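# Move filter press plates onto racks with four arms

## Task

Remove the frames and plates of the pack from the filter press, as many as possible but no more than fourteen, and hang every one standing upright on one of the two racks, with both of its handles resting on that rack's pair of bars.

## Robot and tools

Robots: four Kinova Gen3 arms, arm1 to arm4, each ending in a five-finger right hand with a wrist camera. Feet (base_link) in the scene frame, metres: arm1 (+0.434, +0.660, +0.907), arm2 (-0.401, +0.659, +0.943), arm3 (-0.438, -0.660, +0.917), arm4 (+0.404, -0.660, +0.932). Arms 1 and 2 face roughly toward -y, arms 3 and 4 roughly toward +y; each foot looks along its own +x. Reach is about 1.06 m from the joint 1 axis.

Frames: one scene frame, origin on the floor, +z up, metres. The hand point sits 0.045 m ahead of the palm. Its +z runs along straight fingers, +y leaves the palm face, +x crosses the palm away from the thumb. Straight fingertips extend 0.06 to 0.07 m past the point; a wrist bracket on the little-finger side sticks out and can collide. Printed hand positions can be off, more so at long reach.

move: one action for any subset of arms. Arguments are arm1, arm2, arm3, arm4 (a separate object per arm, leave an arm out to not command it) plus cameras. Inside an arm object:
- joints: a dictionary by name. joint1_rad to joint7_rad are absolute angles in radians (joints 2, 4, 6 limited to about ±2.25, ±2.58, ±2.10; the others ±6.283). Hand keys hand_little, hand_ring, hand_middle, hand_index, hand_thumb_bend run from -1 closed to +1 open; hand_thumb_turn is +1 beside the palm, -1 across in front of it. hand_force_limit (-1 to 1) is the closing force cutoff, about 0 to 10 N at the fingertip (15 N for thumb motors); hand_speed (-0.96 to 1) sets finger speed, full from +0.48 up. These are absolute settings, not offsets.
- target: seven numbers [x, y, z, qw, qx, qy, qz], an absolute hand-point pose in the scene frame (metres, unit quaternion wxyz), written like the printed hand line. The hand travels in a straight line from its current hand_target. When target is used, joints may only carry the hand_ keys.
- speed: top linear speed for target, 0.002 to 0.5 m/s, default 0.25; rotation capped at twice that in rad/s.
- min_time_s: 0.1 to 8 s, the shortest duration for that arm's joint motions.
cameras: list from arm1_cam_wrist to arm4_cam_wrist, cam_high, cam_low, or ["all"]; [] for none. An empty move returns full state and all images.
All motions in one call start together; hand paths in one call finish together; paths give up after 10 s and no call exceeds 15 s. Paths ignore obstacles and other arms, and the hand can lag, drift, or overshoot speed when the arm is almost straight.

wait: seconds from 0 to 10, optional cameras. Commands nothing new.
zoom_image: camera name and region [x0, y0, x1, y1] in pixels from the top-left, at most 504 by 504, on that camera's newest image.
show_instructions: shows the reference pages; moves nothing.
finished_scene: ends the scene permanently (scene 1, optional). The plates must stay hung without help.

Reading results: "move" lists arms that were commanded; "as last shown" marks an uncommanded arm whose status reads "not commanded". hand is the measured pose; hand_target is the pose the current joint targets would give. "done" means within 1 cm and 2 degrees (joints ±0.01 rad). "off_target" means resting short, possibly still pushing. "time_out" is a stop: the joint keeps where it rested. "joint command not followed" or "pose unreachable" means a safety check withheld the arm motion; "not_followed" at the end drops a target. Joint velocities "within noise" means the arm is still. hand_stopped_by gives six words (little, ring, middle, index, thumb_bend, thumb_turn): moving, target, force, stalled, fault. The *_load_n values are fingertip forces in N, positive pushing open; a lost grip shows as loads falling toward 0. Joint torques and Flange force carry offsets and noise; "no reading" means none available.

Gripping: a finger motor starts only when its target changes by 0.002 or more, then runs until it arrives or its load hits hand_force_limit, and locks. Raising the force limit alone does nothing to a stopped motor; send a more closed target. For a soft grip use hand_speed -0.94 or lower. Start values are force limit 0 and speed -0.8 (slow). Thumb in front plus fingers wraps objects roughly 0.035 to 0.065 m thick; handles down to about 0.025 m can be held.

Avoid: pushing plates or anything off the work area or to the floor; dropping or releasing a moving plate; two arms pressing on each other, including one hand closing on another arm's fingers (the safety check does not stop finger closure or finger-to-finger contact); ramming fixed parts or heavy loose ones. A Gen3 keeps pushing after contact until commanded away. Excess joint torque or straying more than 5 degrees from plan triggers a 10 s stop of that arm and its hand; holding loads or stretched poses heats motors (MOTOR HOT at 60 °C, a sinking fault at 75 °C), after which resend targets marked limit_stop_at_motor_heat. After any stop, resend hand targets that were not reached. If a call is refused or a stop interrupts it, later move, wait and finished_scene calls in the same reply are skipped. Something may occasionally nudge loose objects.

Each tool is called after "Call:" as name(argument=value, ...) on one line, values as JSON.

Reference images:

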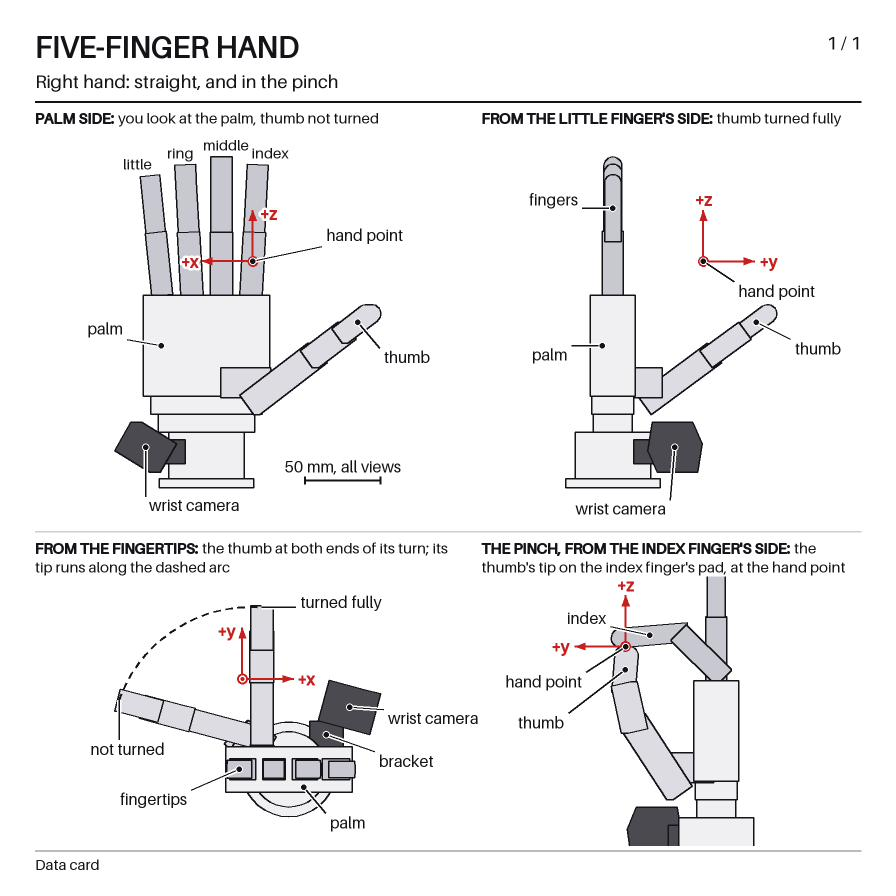

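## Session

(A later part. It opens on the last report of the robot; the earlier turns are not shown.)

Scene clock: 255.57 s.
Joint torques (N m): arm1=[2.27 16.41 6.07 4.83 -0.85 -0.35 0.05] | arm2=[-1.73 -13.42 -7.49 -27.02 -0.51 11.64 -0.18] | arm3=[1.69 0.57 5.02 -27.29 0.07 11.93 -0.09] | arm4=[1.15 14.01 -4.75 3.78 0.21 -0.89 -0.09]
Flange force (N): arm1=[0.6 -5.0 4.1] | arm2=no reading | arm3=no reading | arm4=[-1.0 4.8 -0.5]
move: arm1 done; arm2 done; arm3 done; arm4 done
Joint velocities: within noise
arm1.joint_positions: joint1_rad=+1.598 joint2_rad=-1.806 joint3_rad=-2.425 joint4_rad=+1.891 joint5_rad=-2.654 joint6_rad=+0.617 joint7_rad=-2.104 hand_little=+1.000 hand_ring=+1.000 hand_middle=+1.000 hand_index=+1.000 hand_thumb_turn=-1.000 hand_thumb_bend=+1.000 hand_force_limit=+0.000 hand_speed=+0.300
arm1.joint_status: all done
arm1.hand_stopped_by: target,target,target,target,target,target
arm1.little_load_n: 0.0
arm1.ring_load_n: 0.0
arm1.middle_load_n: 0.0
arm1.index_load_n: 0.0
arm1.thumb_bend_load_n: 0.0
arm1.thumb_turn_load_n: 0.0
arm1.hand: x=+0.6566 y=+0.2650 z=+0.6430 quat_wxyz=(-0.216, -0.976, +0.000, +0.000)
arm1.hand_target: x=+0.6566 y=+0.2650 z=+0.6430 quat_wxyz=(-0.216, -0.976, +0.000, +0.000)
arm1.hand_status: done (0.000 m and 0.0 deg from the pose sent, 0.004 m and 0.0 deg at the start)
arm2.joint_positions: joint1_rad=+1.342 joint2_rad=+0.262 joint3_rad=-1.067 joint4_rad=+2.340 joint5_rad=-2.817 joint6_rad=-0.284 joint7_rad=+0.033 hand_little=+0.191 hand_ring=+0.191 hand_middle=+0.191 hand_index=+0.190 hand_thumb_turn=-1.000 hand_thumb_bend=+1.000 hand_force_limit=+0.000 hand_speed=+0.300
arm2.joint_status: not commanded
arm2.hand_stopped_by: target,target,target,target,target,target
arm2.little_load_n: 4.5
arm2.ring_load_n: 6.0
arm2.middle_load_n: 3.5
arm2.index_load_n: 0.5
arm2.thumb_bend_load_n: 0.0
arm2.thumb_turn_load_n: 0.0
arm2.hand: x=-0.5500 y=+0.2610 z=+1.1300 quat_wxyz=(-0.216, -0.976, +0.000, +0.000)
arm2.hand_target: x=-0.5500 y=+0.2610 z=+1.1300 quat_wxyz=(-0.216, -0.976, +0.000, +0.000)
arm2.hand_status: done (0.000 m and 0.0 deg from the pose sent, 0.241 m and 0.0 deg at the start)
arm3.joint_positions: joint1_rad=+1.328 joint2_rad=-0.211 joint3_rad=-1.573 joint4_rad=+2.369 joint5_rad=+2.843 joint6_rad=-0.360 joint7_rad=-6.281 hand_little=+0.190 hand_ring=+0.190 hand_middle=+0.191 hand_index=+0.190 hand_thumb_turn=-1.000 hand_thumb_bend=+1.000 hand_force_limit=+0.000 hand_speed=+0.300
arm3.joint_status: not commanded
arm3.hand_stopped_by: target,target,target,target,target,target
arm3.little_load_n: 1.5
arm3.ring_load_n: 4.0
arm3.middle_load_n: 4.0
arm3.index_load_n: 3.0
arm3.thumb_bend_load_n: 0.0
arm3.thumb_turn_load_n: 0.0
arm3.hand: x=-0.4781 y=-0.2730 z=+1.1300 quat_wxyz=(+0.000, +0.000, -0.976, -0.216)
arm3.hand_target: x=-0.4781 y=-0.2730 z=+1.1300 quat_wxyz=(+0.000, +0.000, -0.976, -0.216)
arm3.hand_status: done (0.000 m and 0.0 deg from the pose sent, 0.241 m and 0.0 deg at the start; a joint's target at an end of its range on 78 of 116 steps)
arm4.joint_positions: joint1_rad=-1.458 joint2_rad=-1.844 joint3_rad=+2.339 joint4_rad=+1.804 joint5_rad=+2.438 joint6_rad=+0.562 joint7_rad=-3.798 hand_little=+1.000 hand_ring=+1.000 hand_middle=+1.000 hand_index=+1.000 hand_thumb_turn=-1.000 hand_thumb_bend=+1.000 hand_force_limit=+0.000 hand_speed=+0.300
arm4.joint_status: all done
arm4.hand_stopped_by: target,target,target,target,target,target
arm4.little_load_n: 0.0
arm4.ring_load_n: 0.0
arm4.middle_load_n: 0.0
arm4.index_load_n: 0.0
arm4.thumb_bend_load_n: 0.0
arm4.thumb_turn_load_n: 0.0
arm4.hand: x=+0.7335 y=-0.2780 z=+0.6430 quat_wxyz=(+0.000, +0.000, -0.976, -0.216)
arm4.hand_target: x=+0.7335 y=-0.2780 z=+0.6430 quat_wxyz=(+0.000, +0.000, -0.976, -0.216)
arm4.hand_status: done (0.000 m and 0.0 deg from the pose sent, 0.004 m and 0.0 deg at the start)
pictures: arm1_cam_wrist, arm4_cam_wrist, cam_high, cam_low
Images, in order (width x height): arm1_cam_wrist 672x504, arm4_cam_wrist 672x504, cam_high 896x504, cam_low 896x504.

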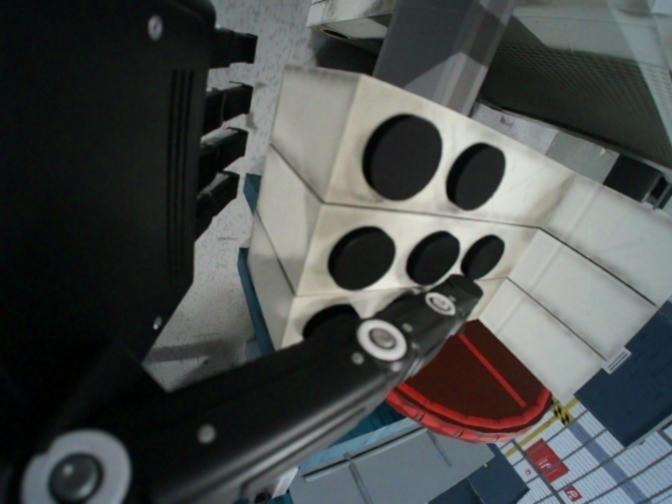

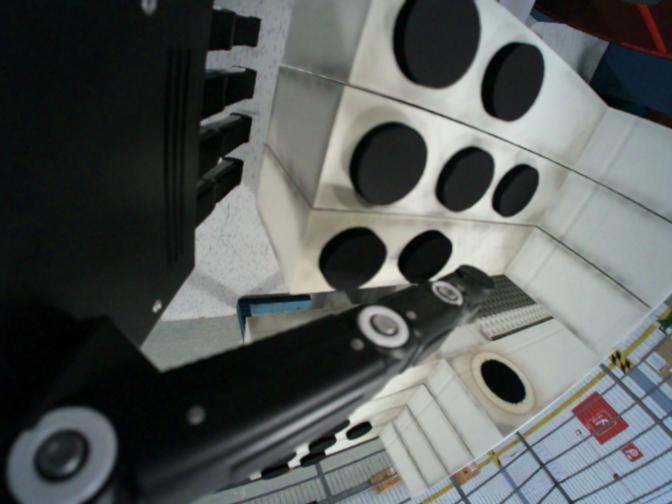

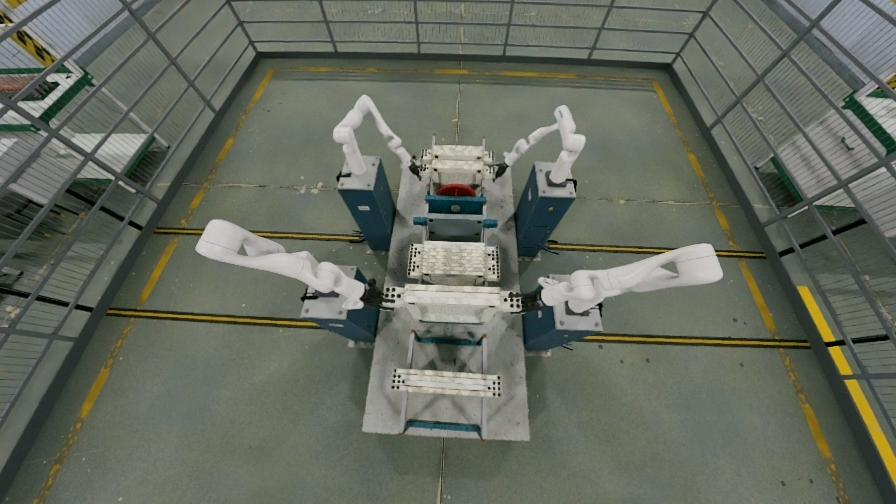

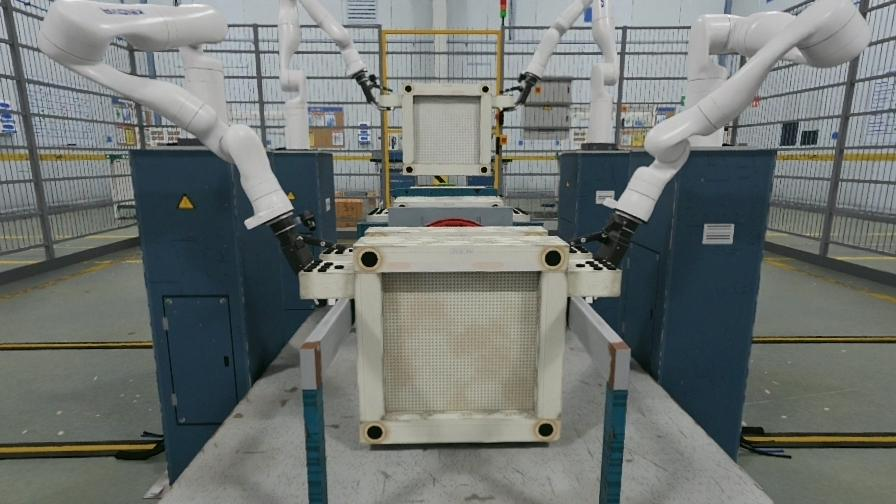

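Call:
move(arm1={"target": [0.6566, 0.291, 0.643, 0.2164, 0.9763, 0, 0], "speed": 0.08}, arm4={"target": [0.7335, -0.304, 0.643, 0, 0, 0.9763, 0.2164], "speed": 0.08}, arm2={"target": [-0.63, 0.265, 1.13, 0.2164, 0.9763, 0, 0], "speed": 0.12}, arm3={"target": [-0.562, -0.2695, 1.13, 0, 0, 0.9763, 0.2164], "speed": 0.12}, cameras=["cam_high", "cam_low", "arm1_cam_wrist", "arm4_cam_wrist", "arm3_cam_wrist"])

Scene clock: 258.30 s.
Joint torques (N m): arm1=[2.35 15.98 5.83 5.23 -0.82 -0.33 0.03] | arm2=[-3.11 -14.93 -12 -24.48 -1.48 10.92 -0.21] | arm3=[3.2 6.11 10.87 -24.53 0.18 11.57 -0.07] | arm4=[1.19 13.68 -4.49 3.99 0.16 -0.87 -0.08]
Flange force (N): arm1=[0.5 -5.4 4.3] | arm2=[1.5 -29.1 29.1] | arm3=[-2.8 -30.8 13.4] | arm4=[-1.3 4.9 -0.5]
move: arm1 done; arm2 done; arm3 done; arm4 done
Joint velocities: within noise
arm1.joint_positions: joint1_rad=+1.530 joint2_rad=-1.808 joint3_rad=-2.452 joint4_rad=+1.933 joint5_rad=-2.699 joint6_rad=+0.620 joint7_rad=-2.112 hand_little=+1.000 hand_ring=+1.000 hand_middle=+1.000 hand_index=+1.000 hand_thumb_turn=-1.000 hand_thumb_bend=+1.000 hand_force_limit=+0.000 hand_speed=+0.300
arm1.joint_status: not commanded
arm1.hand_stopped_by: target,target,target,target,target,target
arm1.little_load_n: 0.0
arm1.ring_load_n: 0.0
arm1.middle_load_n: 0.0
arm1.index_load_n: 0.0
arm1.thumb_bend_load_n: 0.0
arm1.thumb_turn_load_n: 0.0
arm1.hand: x=+0.6566 y=+0.2910 z=+0.6430 quat_wxyz=(-0.216, -0.976, +0.000, +0.000)
arm1.hand_target: x=+0.6566 y=+0.2910 z=+0.6430 quat_wxyz=(-0.216, -0.976, +0.000, +0.000)
arm1.hand_status: done (0.000 m and 0.0 deg from the pose sent, 0.026 m and 0.0 deg at the start)
arm2.joint_positions: joint1_rad=+1.554 joint2_rad=+0.402 joint3_rad=-1.095 joint4_rad=+2.218 joint5_rad=-2.782 joint6_rad=-0.385 joint7_rad=+0.241 hand_little=+0.191 hand_ring=+0.191 hand_middle=+0.191 hand_index=+0.190 hand_thumb_turn=-1.000 hand_thumb_bend=+1.000 hand_force_limit=+0.000 hand_speed=+0.300
arm2.joint_status: not commanded
arm2.hand_stopped_by: target,target,target,target,target,target
arm2.little_load_n: 5.0
arm2.ring_load_n: 6.0
arm2.middle_load_n: 3.5
arm2.index_load_n: 0.0
arm2.thumb_bend_load_n: 0.0
arm2.thumb_turn_load_n: 0.0
arm2.hand: x=-0.6300 y=+0.2650 z=+1.1300 quat_wxyz=(-0.216, -0.976, +0.000, +0.000)
arm2.hand_target: x=-0.6300 y=+0.2650 z=+1.1300 quat_wxyz=(-0.216, -0.976, +0.000, +0.000)
arm2.hand_status: done (0.000 m and 0.0 deg from the pose sent, 0.080 m and 0.0 deg at the start)
arm3.joint_positions: joint1_rad=+1.311 joint2_rad=-0.425 joint3_rad=-1.694 joint4_rad=+2.262 joint5_rad=+2.593 joint6_rad=-0.468 joint7_rad=-6.281 hand_little=+0.190 hand_ring=+0.190 hand_middle=+0.191 hand_index=+0.190 hand_thumb_turn=-1.000 hand_thumb_bend=+1.000 hand_force_limit=+0.000 hand_speed=+0.300
arm3.joint_status: not commanded
arm3.hand_stopped_by: target,target,target,target,target,target
arm3.little_load_n: 1.5
arm3.ring_load_n: 3.5
arm3.middle_load_n: 4.0
arm3.index_load_n: 3.5
arm3.thumb_bend_load_n: 0.0
arm3.thumb_turn_load_n: 0.0
arm3.hand: x=-0.5620 y=-0.2695 z=+1.1300 quat_wxyz=(+0.000, +0.000, -0.976, -0.216)
arm3.hand_target: x=-0.5620 y=-0.2695 z=+1.1300 quat_wxyz=(+0.000, +0.000, -0.976, -0.216)
arm3.hand_status: done (0.000 m and 0.0 deg from the pose sent, 0.084 m and 0.0 deg at the start; a joint's target at an end of its range on 37 of 37 steps)
arm4.joint_positions: joint1_rad=-1.394 joint2_rad=-1.840 joint3_rad=+2.369 joint4_rad=+1.839 joint5_rad=+2.471 joint6_rad=+0.552 joint7_rad=-3.787 hand_little=+1.000 hand_ring=+1.000 hand_middle=+1.000 hand_index=+1.000 hand_thumb_turn=-1.000 hand_thumb_bend=+1.000 hand_force_limit=+0.000 hand_speed=+0.300
arm4.joint_status: not commanded
arm4.hand_stopped_by: target,target,target,target,target,target
arm4.little_load_n: 0.0
arm4.ring_load_n: 0.0
arm4.middle_load_n: 0.0
arm4.index_load_n: 0.0
arm4.thumb_bend_load_n: 0.0
arm4.thumb_turn_load_n: 0.0
arm4.hand: x=+0.7335 y=-0.3040 z=+0.6430 quat_wxyz=(+0.000, +0.000, -0.976, -0.216)
arm4.hand_target: x=+0.7335 y=-0.3040 z=+0.6430 quat_wxyz=(+0.000, +0.000, -0.976, -0.216)
arm4.hand_status: done (0.000 m and 0.0 deg from the pose sent, 0.026 m and 0.0 deg at the start)
pictures: arm1_cam_wrist, arm3_cam_wrist, arm4_cam_wrist, cam_high, cam_low
Images, in order (width x height): arm1_cam_wrist 672x504, arm3_cam_wrist 672x504, arm4_cam_wrist 672x504, cam_high 896x504, cam_low 896x504.

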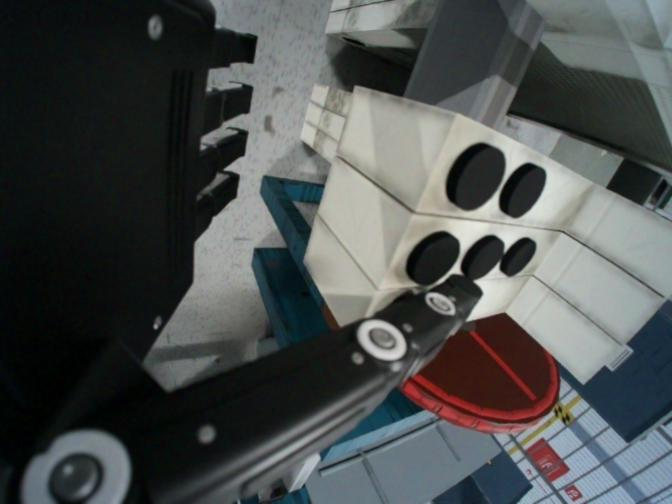

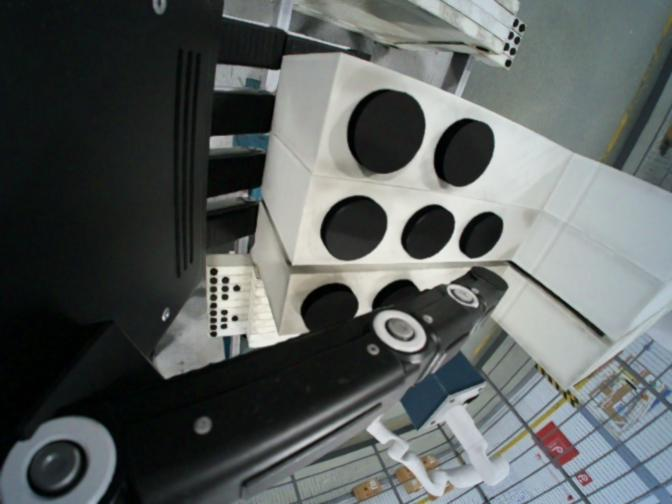

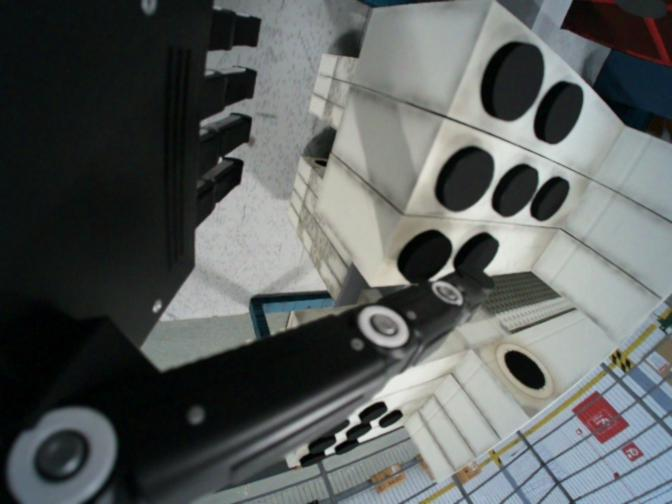

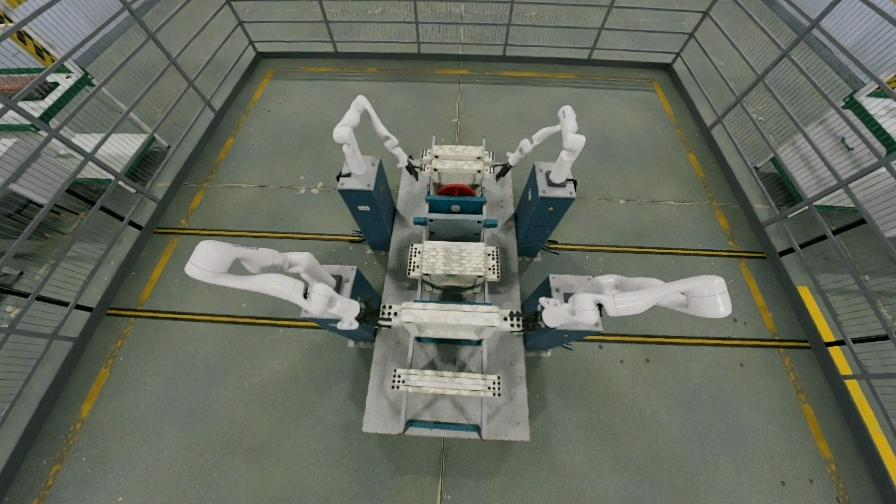

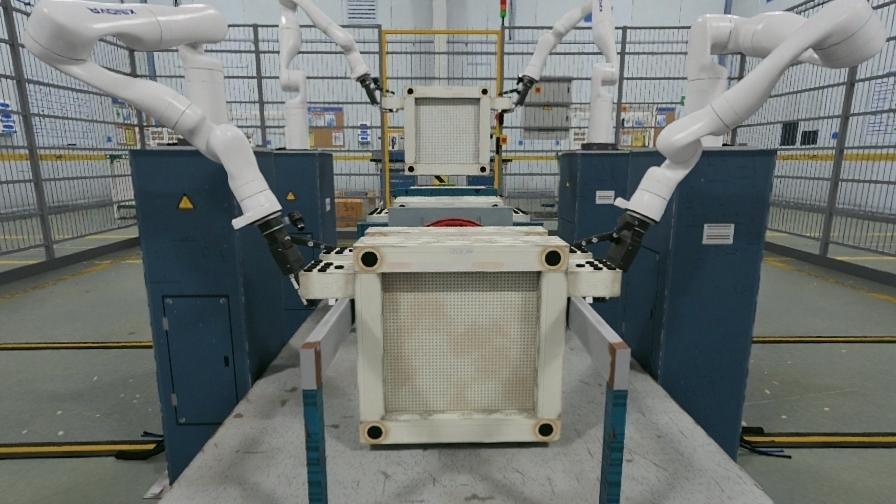

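Call:
move(arm1={"target": [0.6566, 0.300, 0.95, 0.2164, 0.9763, 0, 0], "speed": 0.2}, arm4={"target": [0.7335, -0.313, 0.95, 0, 0, 0.9763, 0.2164], "speed": 0.2}, arm2={"target": [-0.723, 0.2684, 1.10, 0.2164, 0.9763, 0, 0], "speed": 0.1}, arm3={"target": [-0.663, -0.2656, 1.10, 0, 0, 0.9763, 0.2164], "speed": 0.1}, cameras=["cam_high", "cam_low"])

Call:
zoom_image(camera="cam_high", region=[360, 290, 540, 410])

Call:
zoom_image(camera="cam_high", region=[410, 140, 500, 200])

Scene clock: 261.50 s.
Joint torques (N m): arm1=[2.34 14.37 4.13 -0.38 -0.6 -0.49 0.03] | arm2=[-5.67 -20.67 -18.63 -22.36 -2.52 11.56 -0.29] | arm3=[5.98 13.4 19.3 -20.89 0.29 12.72 0.03] | arm4=[1.18 12.73 -3.77 -1.13 0.04 -0.98 -0.09]
Flange force (N): arm1=no reading | arm2=[2.7 -32.9 25.7] | arm3=[-2.5 -33.1 14.5] | arm4=no reading
move: arm1 done; arm2 done; arm3 done; arm4 done
Joint velocities: within noise
arm1.joint_positions: joint1_rad=+1.570 joint2_rad=-0.874 joint3_rad=-2.309 joint4_rad=+2.301 joint5_rad=-1.903 joint6_rad=+0.261 joint7_rad=-2.274 hand_little=+1.000 hand_ring=+1.000 hand_middle=+1.000 hand_index=+1.000 hand_thumb_turn=-1.000 hand_thumb_bend=+1.000 hand_force_limit=+0.000 hand_speed=+0.300
arm1.joint_status: not commanded
arm1.hand_stopped_by: target,target,target,target,target,target
arm1.little_load_n: 0.0
arm1.ring_load_n: 0.0
arm1.middle_load_n: 0.0
arm1.index_load_n: 0.0
arm1.thumb_bend_load_n: 0.0
arm1.thumb_turn_load_n: 0.0
arm1.hand: x=+0.6566 y=+0.3000 z=+0.9500 quat_wxyz=(-0.216, -0.976, +0.000, +0.000)
arm1.hand_target: x=+0.6566 y=+0.3000 z=+0.9500 quat_wxyz=(-0.216, -0.976, +0.000, +0.000)
arm1.hand_status: done (0.000 m and 0.0 deg from the pose sent, 0.307 m and 0.0 deg at the start)
arm2.joint_positions: joint1_rad=+1.600 joint2_rad=+0.601 joint3_rad=-0.987 joint4_rad=+2.059 joint5_rad=-2.672 joint6_rad=-0.444 joint7_rad=+0.377 hand_little=+0.191 hand_ring=+0.191 hand_middle=+0.191 hand_index=+0.190 hand_thumb_turn=-1.000 hand_thumb_bend=+1.000 hand_force_limit=+0.000 hand_speed=+0.300
arm2.joint_status: not commanded
arm2.hand_stopped_by: target,target,target,target,target,target
arm2.little_load_n: 5.0
arm2.ring_load_n: 5.5
arm2.middle_load_n: 3.5
arm2.index_load_n: 0.0
arm2.thumb_bend_load_n: -0.5
arm2.thumb_turn_load_n: 0.0
arm2.hand: x=-0.7230 y=+0.2684 z=+1.1000 quat_wxyz=(-0.216, -0.976, +0.000, +0.000)
arm2.hand_target: x=-0.7230 y=+0.2684 z=+1.1000 quat_wxyz=(-0.216, -0.976, +0.000, +0.000)
arm2.hand_status: done (0.000 m and 0.0 deg from the pose sent, 0.098 m and 0.0 deg at the start)
arm3.joint_positions: joint1_rad=+1.326 joint2_rad=-0.708 joint3_rad=-1.809 joint4_rad=+2.109 joint5_rad=+2.307 joint6_rad=-0.587 joint7_rad=-6.281 hand_little=+0.190 hand_ring=+0.190 hand_middle=+0.191 hand_index=+0.190 hand_thumb_turn=-1.000 hand_thumb_bend=+1.000 hand_force_limit=+0.000 hand_speed=+0.300
arm3.joint_status: not commanded
arm3.hand_stopped_by: target,target,target,target,target,target
arm3.little_load_n: 1.5
arm3.ring_load_n: 4.0
arm3.middle_load_n: 4.0
arm3.index_load_n: 3.5
arm3.thumb_bend_load_n: 0.0
arm3.thumb_turn_load_n: 0.0
arm3.hand: x=-0.6630 y=-0.2656 z=+1.1000 quat_wxyz=(+0.000, +0.000, -0.976, -0.216)
arm3.hand_target: x=-0.6630 y=-0.2656 z=+1.1000 quat_wxyz=(+0.000, +0.000, -0.976, -0.216)
arm3.hand_status: done (0.000 m and 0.0 deg from the pose sent, 0.105 m and 0.0 deg at the start; a joint's target at an end of its range on 63 of 73 steps)
arm4.joint_positions: joint1_rad=-1.377 joint2_rad=-1.004 joint3_rad=+2.139 joint4_rad=+2.257 joint5_rad=+1.670 joint6_rad=+0.397 joint7_rad=-3.628 hand_little=+1.000 hand_ring=+1.000 hand_middle=+1.000 hand_index=+1.000 hand_thumb_turn=-1.000 hand_thumb_bend=+1.000 hand_force_limit=+0.000 hand_speed=+0.300
arm4.joint_status: not commanded
arm4.hand_stopped_by: target,target,target,target,target,target
arm4.little_load_n: 0.0
arm4.ring_load_n: 0.5
arm4.middle_load_n: 0.0
arm4.index_load_n: 0.0
arm4.thumb_bend_load_n: 0.0
arm4.thumb_turn_load_n: 0.0
arm4.hand: x=+0.7335 y=-0.3130 z=+0.9500 quat_wxyz=(+0.000, +0.000, -0.976, -0.216)
arm4.hand_target: x=+0.7335 y=-0.3130 z=+0.9500 quat_wxyz=(+0.000, +0.000, -0.976, -0.216)
arm4.hand_status: done (0.000 m and 0.0 deg from the pose sent, 0.307 m and 0.0 deg at the start)
Images, in order (width x height): cam_high 896x504, cam_low 896x504.

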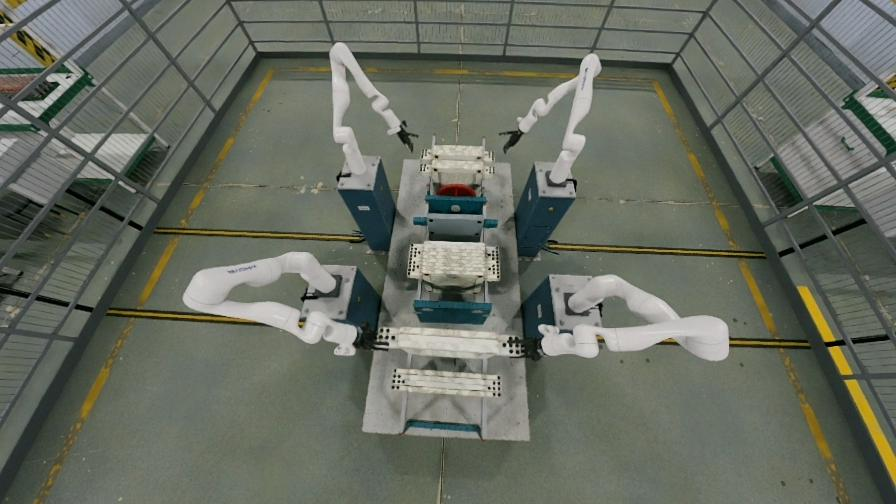

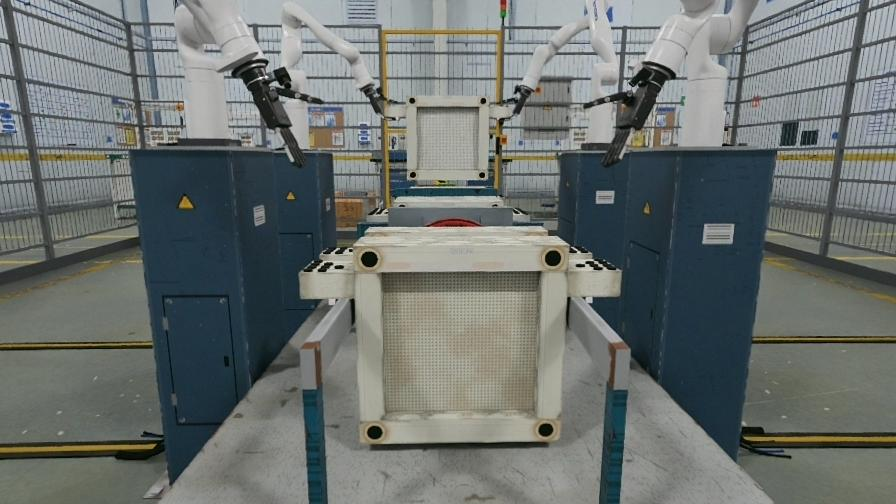

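Scaled by 2.800 from the camera's image (finer frame: 1280x720).

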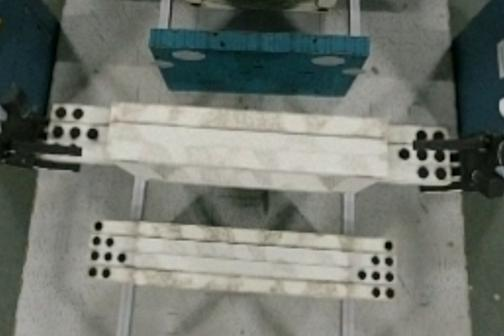

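Scaled by 5.600 from the camera's image (finer frame: 1280x720).

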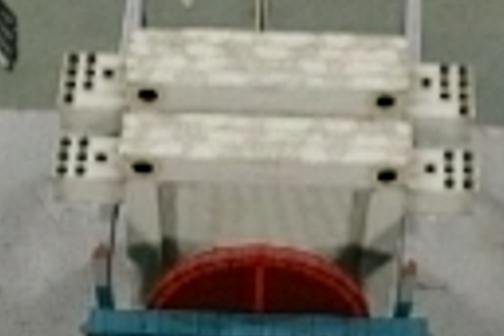

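Call:
move(arm2={"target": [-0.723, 0.2684, 0.98, 0.2164, 0.9763, 0, 0], "speed": 0.12}, arm3={"target": [-0.663, -0.2656, 0.98, 0, 0, 0.9763, 0.2164], "speed": 0.12}, cameras=["cam_high", "cam_low"])

Call:
zoom_image(camera="cam_high", region=[360, 290, 540, 410])

Call:
zoom_image(camera="cam_low", region=[380, 100, 520, 200])

Scene clock: 266.23 s.
Joint torques (N m): arm1=[2.29 14.41 4.21 -0.48 -0.56 -0.53 0.02] | arm2=[-5.62 -28.55 -18.23 -16.44 -0.71 12.09 -0.39] | arm3=[6.02 22.74 16.64 -15.65 0.27 11.37 0.09] | arm4=[1.15 12.71 -3.79 -1.12 0.05 -0.99 -0.07]
Flange force (N): arm1=no reading | arm2=[6.5 -35.0 25.5] | arm3=no reading | arm4=no reading
move: arm2 done; arm3 done
Joint velocities: within noise
arm1.joint_positions: joint1_rad=+1.570 joint2_rad=-0.874 joint3_rad=-2.309 joint4_rad=+2.301 joint5_rad=-1.903 joint6_rad=+0.261 joint7_rad=-2.274 hand_little=+1.000 hand_ring=+1.000 hand_middle=+1.000 hand_index=+1.000 hand_thumb_turn=-1.000 hand_thumb_bend=+1.000 hand_force_limit=+0.000 hand_speed=+0.300
arm1.joint_status: not commanded
arm1.hand_stopped_by: target,target,target,target,target,target
arm1.little_load_n: 0.0
arm1.ring_load_n: 0.0
arm1.middle_load_n: 0.5
arm1.index_load_n: 0.0
arm1.thumb_bend_load_n: 0.0
arm1.thumb_turn_load_n: 0.0
arm1.hand: x=+0.6566 y=+0.3000 z=+0.9500 quat_wxyz=(-0.216, -0.976, +0.000, +0.000)
arm1.hand_target: x=+0.6566 y=+0.3000 z=+0.9500 quat_wxyz=(-0.216, -0.976, +0.000, +0.000)
arm1.hand_status: not commanded
arm2.joint_positions: joint1_rad=+1.279 joint2_rad=+0.778 joint3_rad=-0.525 joint4_rad=+2.152 joint5_rad=-2.448 joint6_rad=-0.034 joint7_rad=+0.235 hand_little=+0.191 hand_ring=+0.191 hand_middle=+0.191 hand_index=+0.190 hand_thumb_turn=-1.000 hand_thumb_bend=+1.000 hand_force_limit=+0.000 hand_speed=+0.300
arm2.joint_status: not commanded
arm2.hand_stopped_by: target,target,target,target,target,target
arm2.little_load_n: 5.5
arm2.ring_load_n: 5.5
arm2.middle_load_n: 3.5
arm2.index_load_n: 0.0
arm2.thumb_bend_load_n: 0.0
arm2.thumb_turn_load_n: 0.0
arm2.hand: x=-0.7230 y=+0.2684 z=+0.9800 quat_wxyz=(-0.216, -0.976, +0.000, +0.000)
arm2.hand_target: x=-0.7230 y=+0.2684 z=+0.9800 quat_wxyz=(-0.216, -0.976, +0.000, +0.000)
arm2.hand_status: done (0.000 m and 0.0 deg from the pose sent, 0.120 m and 0.0 deg at the start)
arm3.joint_positions: joint1_rad=+1.758 joint2_rad=-0.718 joint3_rad=-2.517 joint4_rad=+2.236 joint5_rad=+1.718 joint6_rad=-0.056 joint7_rad=-5.776 hand_little=+0.190 hand_ring=+0.190 hand_middle=+0.191 hand_index=+0.190 hand_thumb_turn=-1.000 hand_thumb_bend=+1.000 hand_force_limit=+0.000 hand_speed=+0.300
arm3.joint_status: not commanded
arm3.hand_stopped_by: target,target,target,target,target,target
arm3.little_load_n: 0.5
arm3.ring_load_n: 3.5
arm3.middle_load_n: 4.5
arm3.index_load_n: 4.5
arm3.thumb_bend_load_n: 0.0
arm3.thumb_turn_load_n: 0.0
arm3.hand: x=-0.6630 y=-0.2656 z=+0.9800 quat_wxyz=(+0.000, +0.000, -0.976, -0.216)
arm3.hand_target: x=-0.6630 y=-0.2656 z=+0.9800 quat_wxyz=(+0.000, +0.000, -0.976, -0.216)
arm3.hand_status: done (0.000 m and 0.0 deg from the pose sent, 0.120 m and 0.0 deg at the start)
arm4.joint_positions: joint1_rad=-1.377 joint2_rad=-1.004 joint3_rad=+2.139 joint4_rad=+2.257 joint5_rad=+1.670 joint6_rad=+0.397 joint7_rad=-3.628 hand_little=+1.000 hand_ring=+1.000 hand_middle=+1.000 hand_index=+1.000 hand_thumb_turn=-1.000 hand_thumb_bend=+1.000 hand_force_limit=+0.000 hand_speed=+0.300
arm4.joint_status: not commanded
arm4.hand_stopped_by: target,target,target,target,target,target
arm4.little_load_n: -0.5
arm4.ring_load_n: 0.0
arm4.middle_load_n: 0.0
arm4.index_load_n: 0.0
arm4.thumb_bend_load_n: 0.0
arm4.thumb_turn_load_n: 0.0
arm4.hand: x=+0.7335 y=-0.3130 z=+0.9500 quat_wxyz=(+0.000, +0.000, -0.976, -0.216)
arm4.hand_target: x=+0.7335 y=-0.3130 z=+0.9500 quat_wxyz=(+0.000, +0.000, -0.976, -0.216)
arm4.hand_status: not commanded
Images, in order (width x height): cam_high 896x504, cam_low 896x504.

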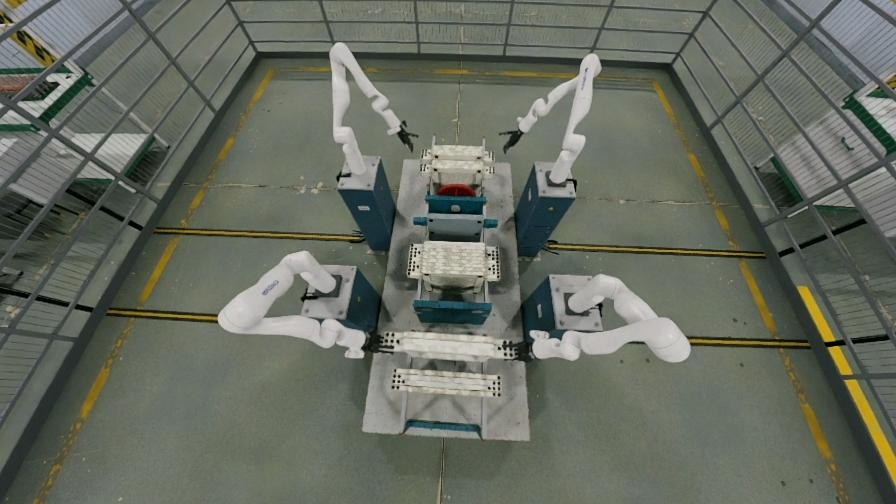

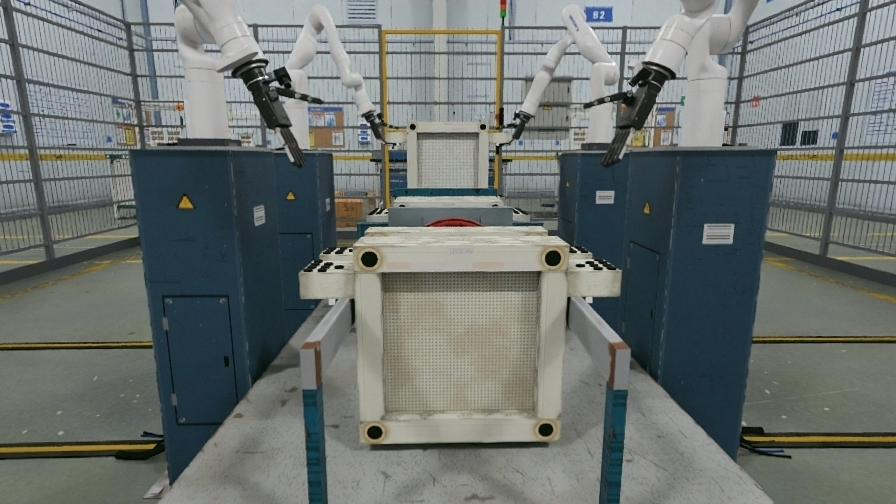

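Scaled by 2.800 from the camera's image (finer frame: 1280x720).

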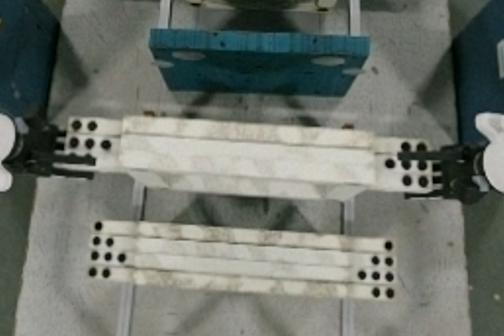

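Scaled by 3.600 from the camera's image (finer frame: 1280x720).

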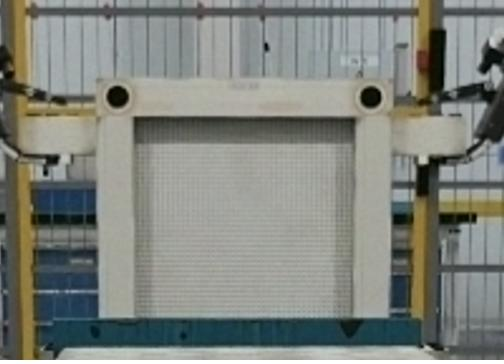

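Call:
move(arm2={"target": [-0.723, 0.2684, 0.935, 0.2164, 0.9763, 0, 0], "speed": 0.05}, arm3={"target": [-0.663, -0.2656, 0.935, 0, 0, 0.9763, 0.2164], "speed": 0.05}, cameras=["cam_high", "cam_low"])

Call:
zoom_image(camera="cam_low", region=[380, 100, 520, 200])

Scene clock: 268.57 s.
Joint torques (N m): arm1=[2.34 14.36 4.15 -0.41 -0.51 -0.52 0.02] | arm2=[-4.54 -31.2 -15.83 -13.21 -0.15 11.05 -0.38] | arm3=[4.93 27.93 10.79 -12.43 1.05 11.48 0.14] | arm4=[1.17 12.71 -3.8 -1.16 0.05 -0.98 -0.08]
Flange force (N): arm1=no reading | arm2=[6.4 -31.8 25.0] | arm3=no reading | arm4=no reading
move: arm2 done; arm3 done
Joint velocities: within noise
arm1.joint_positions: joint1_rad=+1.570 joint2_rad=-0.874 joint3_rad=-2.309 joint4_rad=+2.301 joint5_rad=-1.903 joint6_rad=+0.261 joint7_rad=-2.274 hand_little=+1.000 hand_ring=+1.000 hand_middle=+1.000 hand_index=+1.000 hand_thumb_turn=-1.000 hand_thumb_bend=+1.000 hand_force_limit=+0.000 hand_speed=+0.300
arm1.joint_status: not commanded
arm1.hand_stopped_by: target,target,target,target,target,target
arm1.little_load_n: 0.0
arm1.ring_load_n: 0.0
arm1.middle_load_n: 0.0
arm1.index_load_n: 0.0
arm1.thumb_bend_load_n: -0.5
arm1.thumb_turn_load_n: 0.0
arm1.hand: x=+0.6566 y=+0.3000 z=+0.9500 quat_wxyz=(-0.216, -0.976, +0.000, +0.000)
arm1.hand_target: x=+0.6566 y=+0.3000 z=+0.9500 quat_wxyz=(-0.216, -0.976, +0.000, +0.000)
arm1.hand_status: not commanded
arm2.joint_positions: joint1_rad=+1.155 joint2_rad=+0.870 joint3_rad=-0.347 joint4_rad=+2.155 joint5_rad=-2.453 joint6_rad=+0.127 joint7_rad=+0.255 hand_little=+0.191 hand_ring=+0.191 hand_middle=+0.191 hand_index=+0.190 hand_thumb_turn=-1.000 hand_thumb_bend=+1.000 hand_force_limit=+0.000 hand_speed=+0.300
arm2.joint_status: not commanded
arm2.hand_stopped_by: target,target,target,target,target,target
arm2.little_load_n: 5.5
arm2.ring_load_n: 5.5
arm2.middle_load_n: 3.0
arm2.index_load_n: 0.0
arm2.thumb_bend_load_n: 0.0
arm2.thumb_turn_load_n: 0.0
arm2.hand: x=-0.7230 y=+0.2684 z=+0.9350 quat_wxyz=(-0.216, -0.976, +0.000, +0.000)
arm2.hand_target: x=-0.7230 y=+0.2684 z=+0.9350 quat_wxyz=(-0.216, -0.976, +0.000, +0.000)
arm2.hand_status: done (0.000 m and 0.0 deg from the pose sent, 0.045 m and 0.0 deg at the start)
arm3.joint_positions: joint1_rad=+2.132 joint2_rad=-0.748 joint3_rad=-3.040 joint4_rad=+2.259 joint5_rad=+2.029 joint6_rad=+0.302 joint7_rad=-6.062 hand_little=+0.190 hand_ring=+0.190 hand_middle=+0.191 hand_index=+0.190 hand_thumb_turn=-1.000 hand_thumb_bend=+1.000 hand_force_limit=+0.000 hand_speed=+0.300
arm3.joint_status: not commanded
arm3.hand_stopped_by: target,target,target,target,target,target
arm3.little_load_n: 1.0
arm3.ring_load_n: 3.5
arm3.middle_load_n: 4.0
arm3.index_load_n: 4.0
arm3.thumb_bend_load_n: 0.0
arm3.thumb_turn_load_n: 0.0
arm3.hand: x=-0.6630 y=-0.2656 z=+0.9350 quat_wxyz=(+0.000, +0.000, -0.976, -0.216)
arm3.hand_target: x=-0.6630 y=-0.2656 z=+0.9350 quat_wxyz=(+0.000, +0.000, -0.976, -0.216)
arm3.hand_status: done (0.000 m and 0.0 deg from the pose sent, 0.045 m and 0.0 deg at the start)
arm4.joint_positions: joint1_rad=-1.377 joint2_rad=-1.004 joint3_rad=+2.139 joint4_rad=+2.257 joint5_rad=+1.670 joint6_rad=+0.397 joint7_rad=-3.628 hand_little=+1.000 hand_ring=+1.000 hand_middle=+1.000 hand_index=+1.000 hand_thumb_turn=-1.000 hand_thumb_bend=+1.000 hand_force_limit=+0.000 hand_speed=+0.300
arm4.joint_status: not commanded
arm4.hand_stopped_by: target,target,target,target,target,target
arm4.little_load_n: 0.0
arm4.ring_load_n: 0.0
arm4.middle_load_n: 0.0
arm4.index_load_n: 0.0
arm4.thumb_bend_load_n: 0.0
arm4.thumb_turn_load_n: 0.0
arm4.hand: x=+0.7335 y=-0.3130 z=+0.9500 quat_wxyz=(+0.000, +0.000, -0.976, -0.216)
arm4.hand_target: x=+0.7335 y=-0.3130 z=+0.9500 quat_wxyz=(+0.000, +0.000, -0.976, -0.216)
arm4.hand_status: not commanded
Images, in order (width x height): cam_high 896x504, cam_low 896x504.

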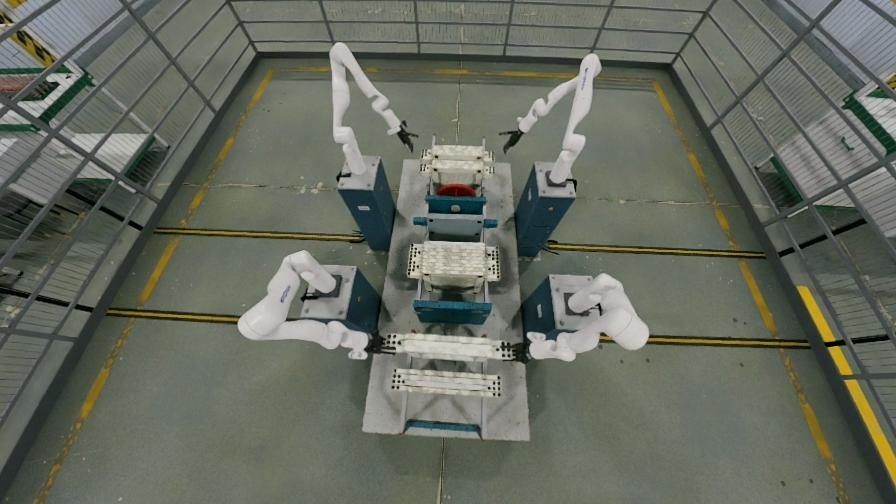

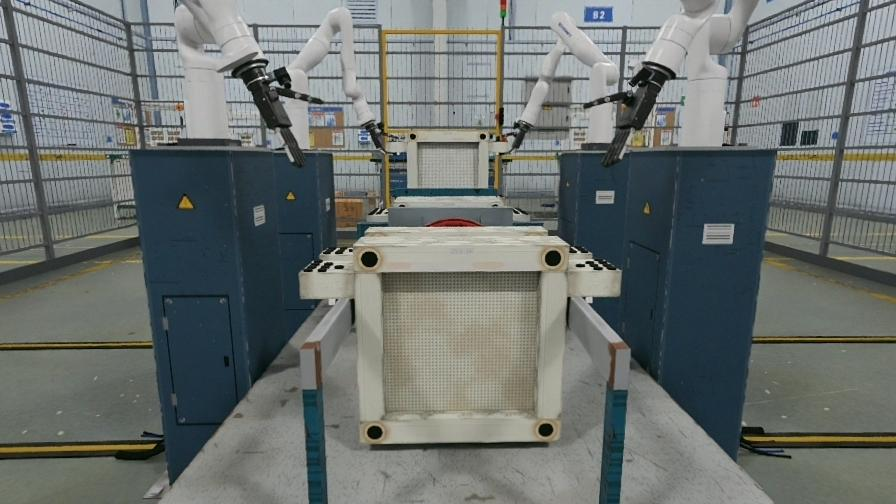

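Scaled by 3.600 from the camera's image (finer frame: 1280x720).

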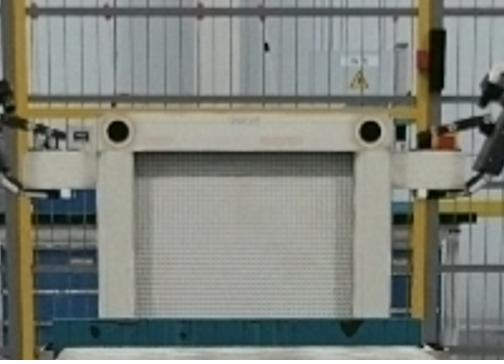

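Call:
move(arm2={"target": [-0.723, 0.2684, 0.80, 0.2164, 0.9763, 0, 0], "speed": 0.1}, arm3={"target": [-0.663, -0.2656, 0.80, 0, 0, 0.9763, 0.2164], "speed": 0.1}, cameras=["cam_high", "cam_low"])

Scene clock: 271.17 s.
Joint torques (N m): arm1=[2.37 14.38 4.19 -0.4 -0.58 -0.52 0.04] | arm2=[-3.33 -34.53 -12.73 -6.29 1.37 9.08 -0.29] | arm3=[3.63 31.69 5.82 -5.31 0 10.1 0.01] | arm4=[1.14 12.72 -3.74 -1.12 0.02 -0.97 -0.1]
Flange force (N): arm1=no reading | arm2=[3.4 -25.9 23.3] | arm3=[4.3 -18.3 16.3] | arm4=no reading
move: arm2 done; arm3 done
Joint velocities: within noise
arm1.joint_positions: joint1_rad=+1.570 joint2_rad=-0.874 joint3_rad=-2.309 joint4_rad=+2.301 joint5_rad=-1.903 joint6_rad=+0.261 joint7_rad=-2.274 hand_little=+1.000 hand_ring=+1.000 hand_middle=+1.000 hand_index=+1.000 hand_thumb_turn=-1.000 hand_thumb_bend=+1.000 hand_force_limit=+0.000 hand_speed=+0.300
arm1.joint_status: not commanded
arm1.hand_stopped_by: target,target,target,target,target,target
arm1.little_load_n: 0.0
arm1.ring_load_n: 0.0
arm1.middle_load_n: 0.0
arm1.index_load_n: 0.0
arm1.thumb_bend_load_n: 0.0
arm1.thumb_turn_load_n: 0.0
arm1.hand: x=+0.6566 y=+0.3000 z=+0.9500 quat_wxyz=(-0.216, -0.976, +0.000, +0.000)
arm1.hand_target: x=+0.6566 y=+0.3000 z=+0.9500 quat_wxyz=(-0.216, -0.976, +0.000, +0.000)
arm1.hand_status: not commanded
arm2.joint_positions: joint1_rad=+0.995 joint2_rad=+1.221 joint3_rad=-0.115 joint4_rad=+2.049 joint5_rad=-2.548 joint6_rad=+0.435 joint7_rad=+0.382 hand_little=+0.191 hand_ring=+0.191 hand_middle=+0.191 hand_index=+0.190 hand_thumb_turn=-1.000 hand_thumb_bend=+1.000 hand_force_limit=+0.000 hand_speed=+0.300
arm2.joint_status: not commanded
arm2.hand_stopped_by: target,target,target,target,target,target
arm2.little_load_n: 5.0
arm2.ring_load_n: 5.0
arm2.middle_load_n: 3.5
arm2.index_load_n: 0.0
arm2.thumb_bend_load_n: 0.0
arm2.thumb_turn_load_n: -0.5
arm2.hand: x=-0.7230 y=+0.2684 z=+0.8000 quat_wxyz=(-0.216, -0.976, +0.000, +0.000)
arm2.hand_target: x=-0.7230 y=+0.2684 z=+0.8000 quat_wxyz=(-0.216, -0.976, +0.000, +0.000)
arm2.hand_status: done (0.000 m and 0.0 deg from the pose sent, 0.135 m and 0.0 deg at the start)
arm3.joint_positions: joint1_rad=+2.383 joint2_rad=-1.158 joint3_rad=-3.365 joint4_rad=+2.181 joint5_rad=+2.305 joint6_rad=+0.712 joint7_rad=-6.281 hand_little=+0.190 hand_ring=+0.190 hand_middle=+0.191 hand_index=+0.190 hand_thumb_turn=-1.000 hand_thumb_bend=+1.000 hand_force_limit=+0.000 hand_speed=+0.300
arm3.joint_status: not commanded
arm3.hand_stopped_by: target,target,target,target,target,target
arm3.little_load_n: 1.0
arm3.ring_load_n: 3.5
arm3.middle_load_n: 4.0
arm3.index_load_n: 4.0
arm3.thumb_bend_load_n: 0.0
arm3.thumb_turn_load_n: 0.0
arm3.hand: x=-0.6630 y=-0.2656 z=+0.8000 quat_wxyz=(+0.000, +0.000, -0.976, -0.216)
arm3.hand_target: x=-0.6630 y=-0.2656 z=+0.8000 quat_wxyz=(+0.000, +0.000, -0.976, -0.216)
arm3.hand_status: done (0.000 m and 0.0 deg from the pose sent, 0.135 m and 0.0 deg at the start; a joint's target at an end of its range on 36 of 56 steps)
arm4.joint_positions: joint1_rad=-1.377 joint2_rad=-1.004 joint3_rad=+2.139 joint4_rad=+2.257 joint5_rad=+1.670 joint6_rad=+0.397 joint7_rad=-3.628 hand_little=+1.000 hand_ring=+1.000 hand_middle=+1.000 hand_index=+1.000 hand_thumb_turn=-1.000 hand_thumb_bend=+1.000 hand_force_limit=+0.000 hand_speed=+0.300
arm4.joint_status: not commanded
arm4.hand_stopped_by: target,target,target,target,target,target
arm4.little_load_n: 0.0
arm4.ring_load_n: 0.0
arm4.middle_load_n: 0.0
arm4.index_load_n: 0.0
arm4.thumb_bend_load_n: 0.0
arm4.thumb_turn_load_n: 0.0
arm4.hand: x=+0.7335 y=-0.3130 z=+0.9500 quat_wxyz=(+0.000, +0.000, -0.976, -0.216)
arm4.hand_target: x=+0.7335 y=-0.3130 z=+0.9500 quat_wxyz=(+0.000, +0.000, -0.976, -0.216)
arm4.hand_status: not commanded
Images, in order (width x height): cam_high 896x504, cam_low 896x504.

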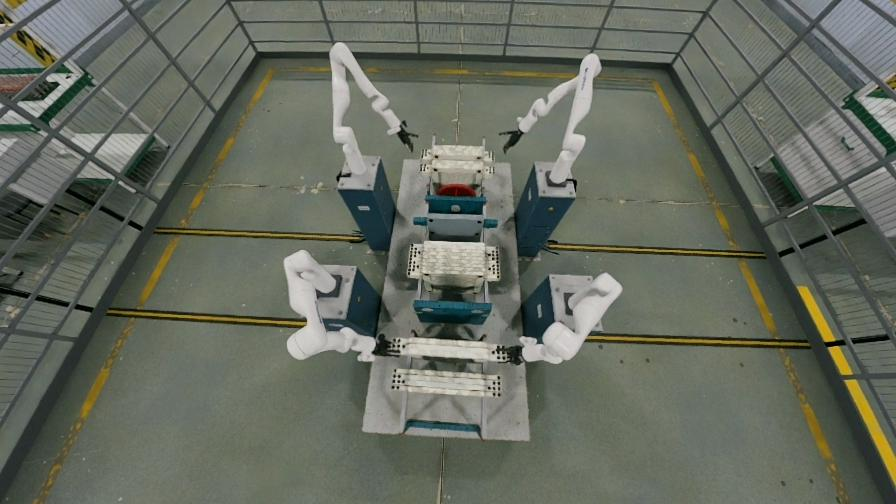

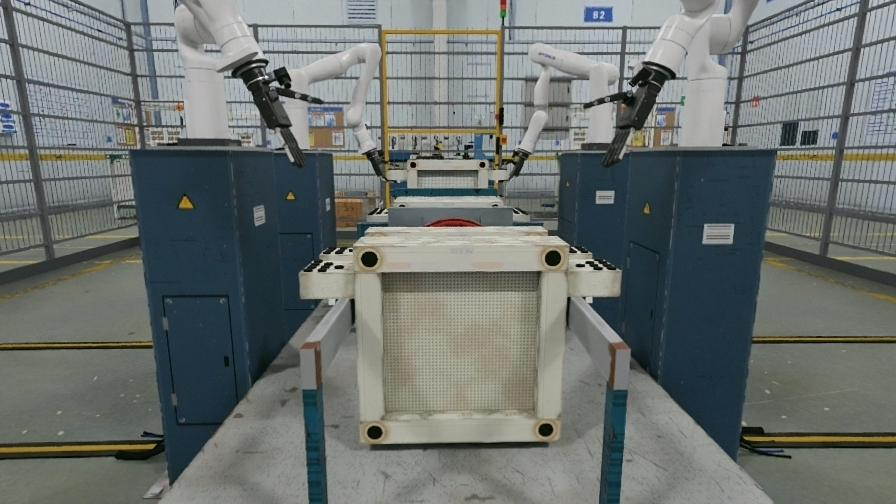

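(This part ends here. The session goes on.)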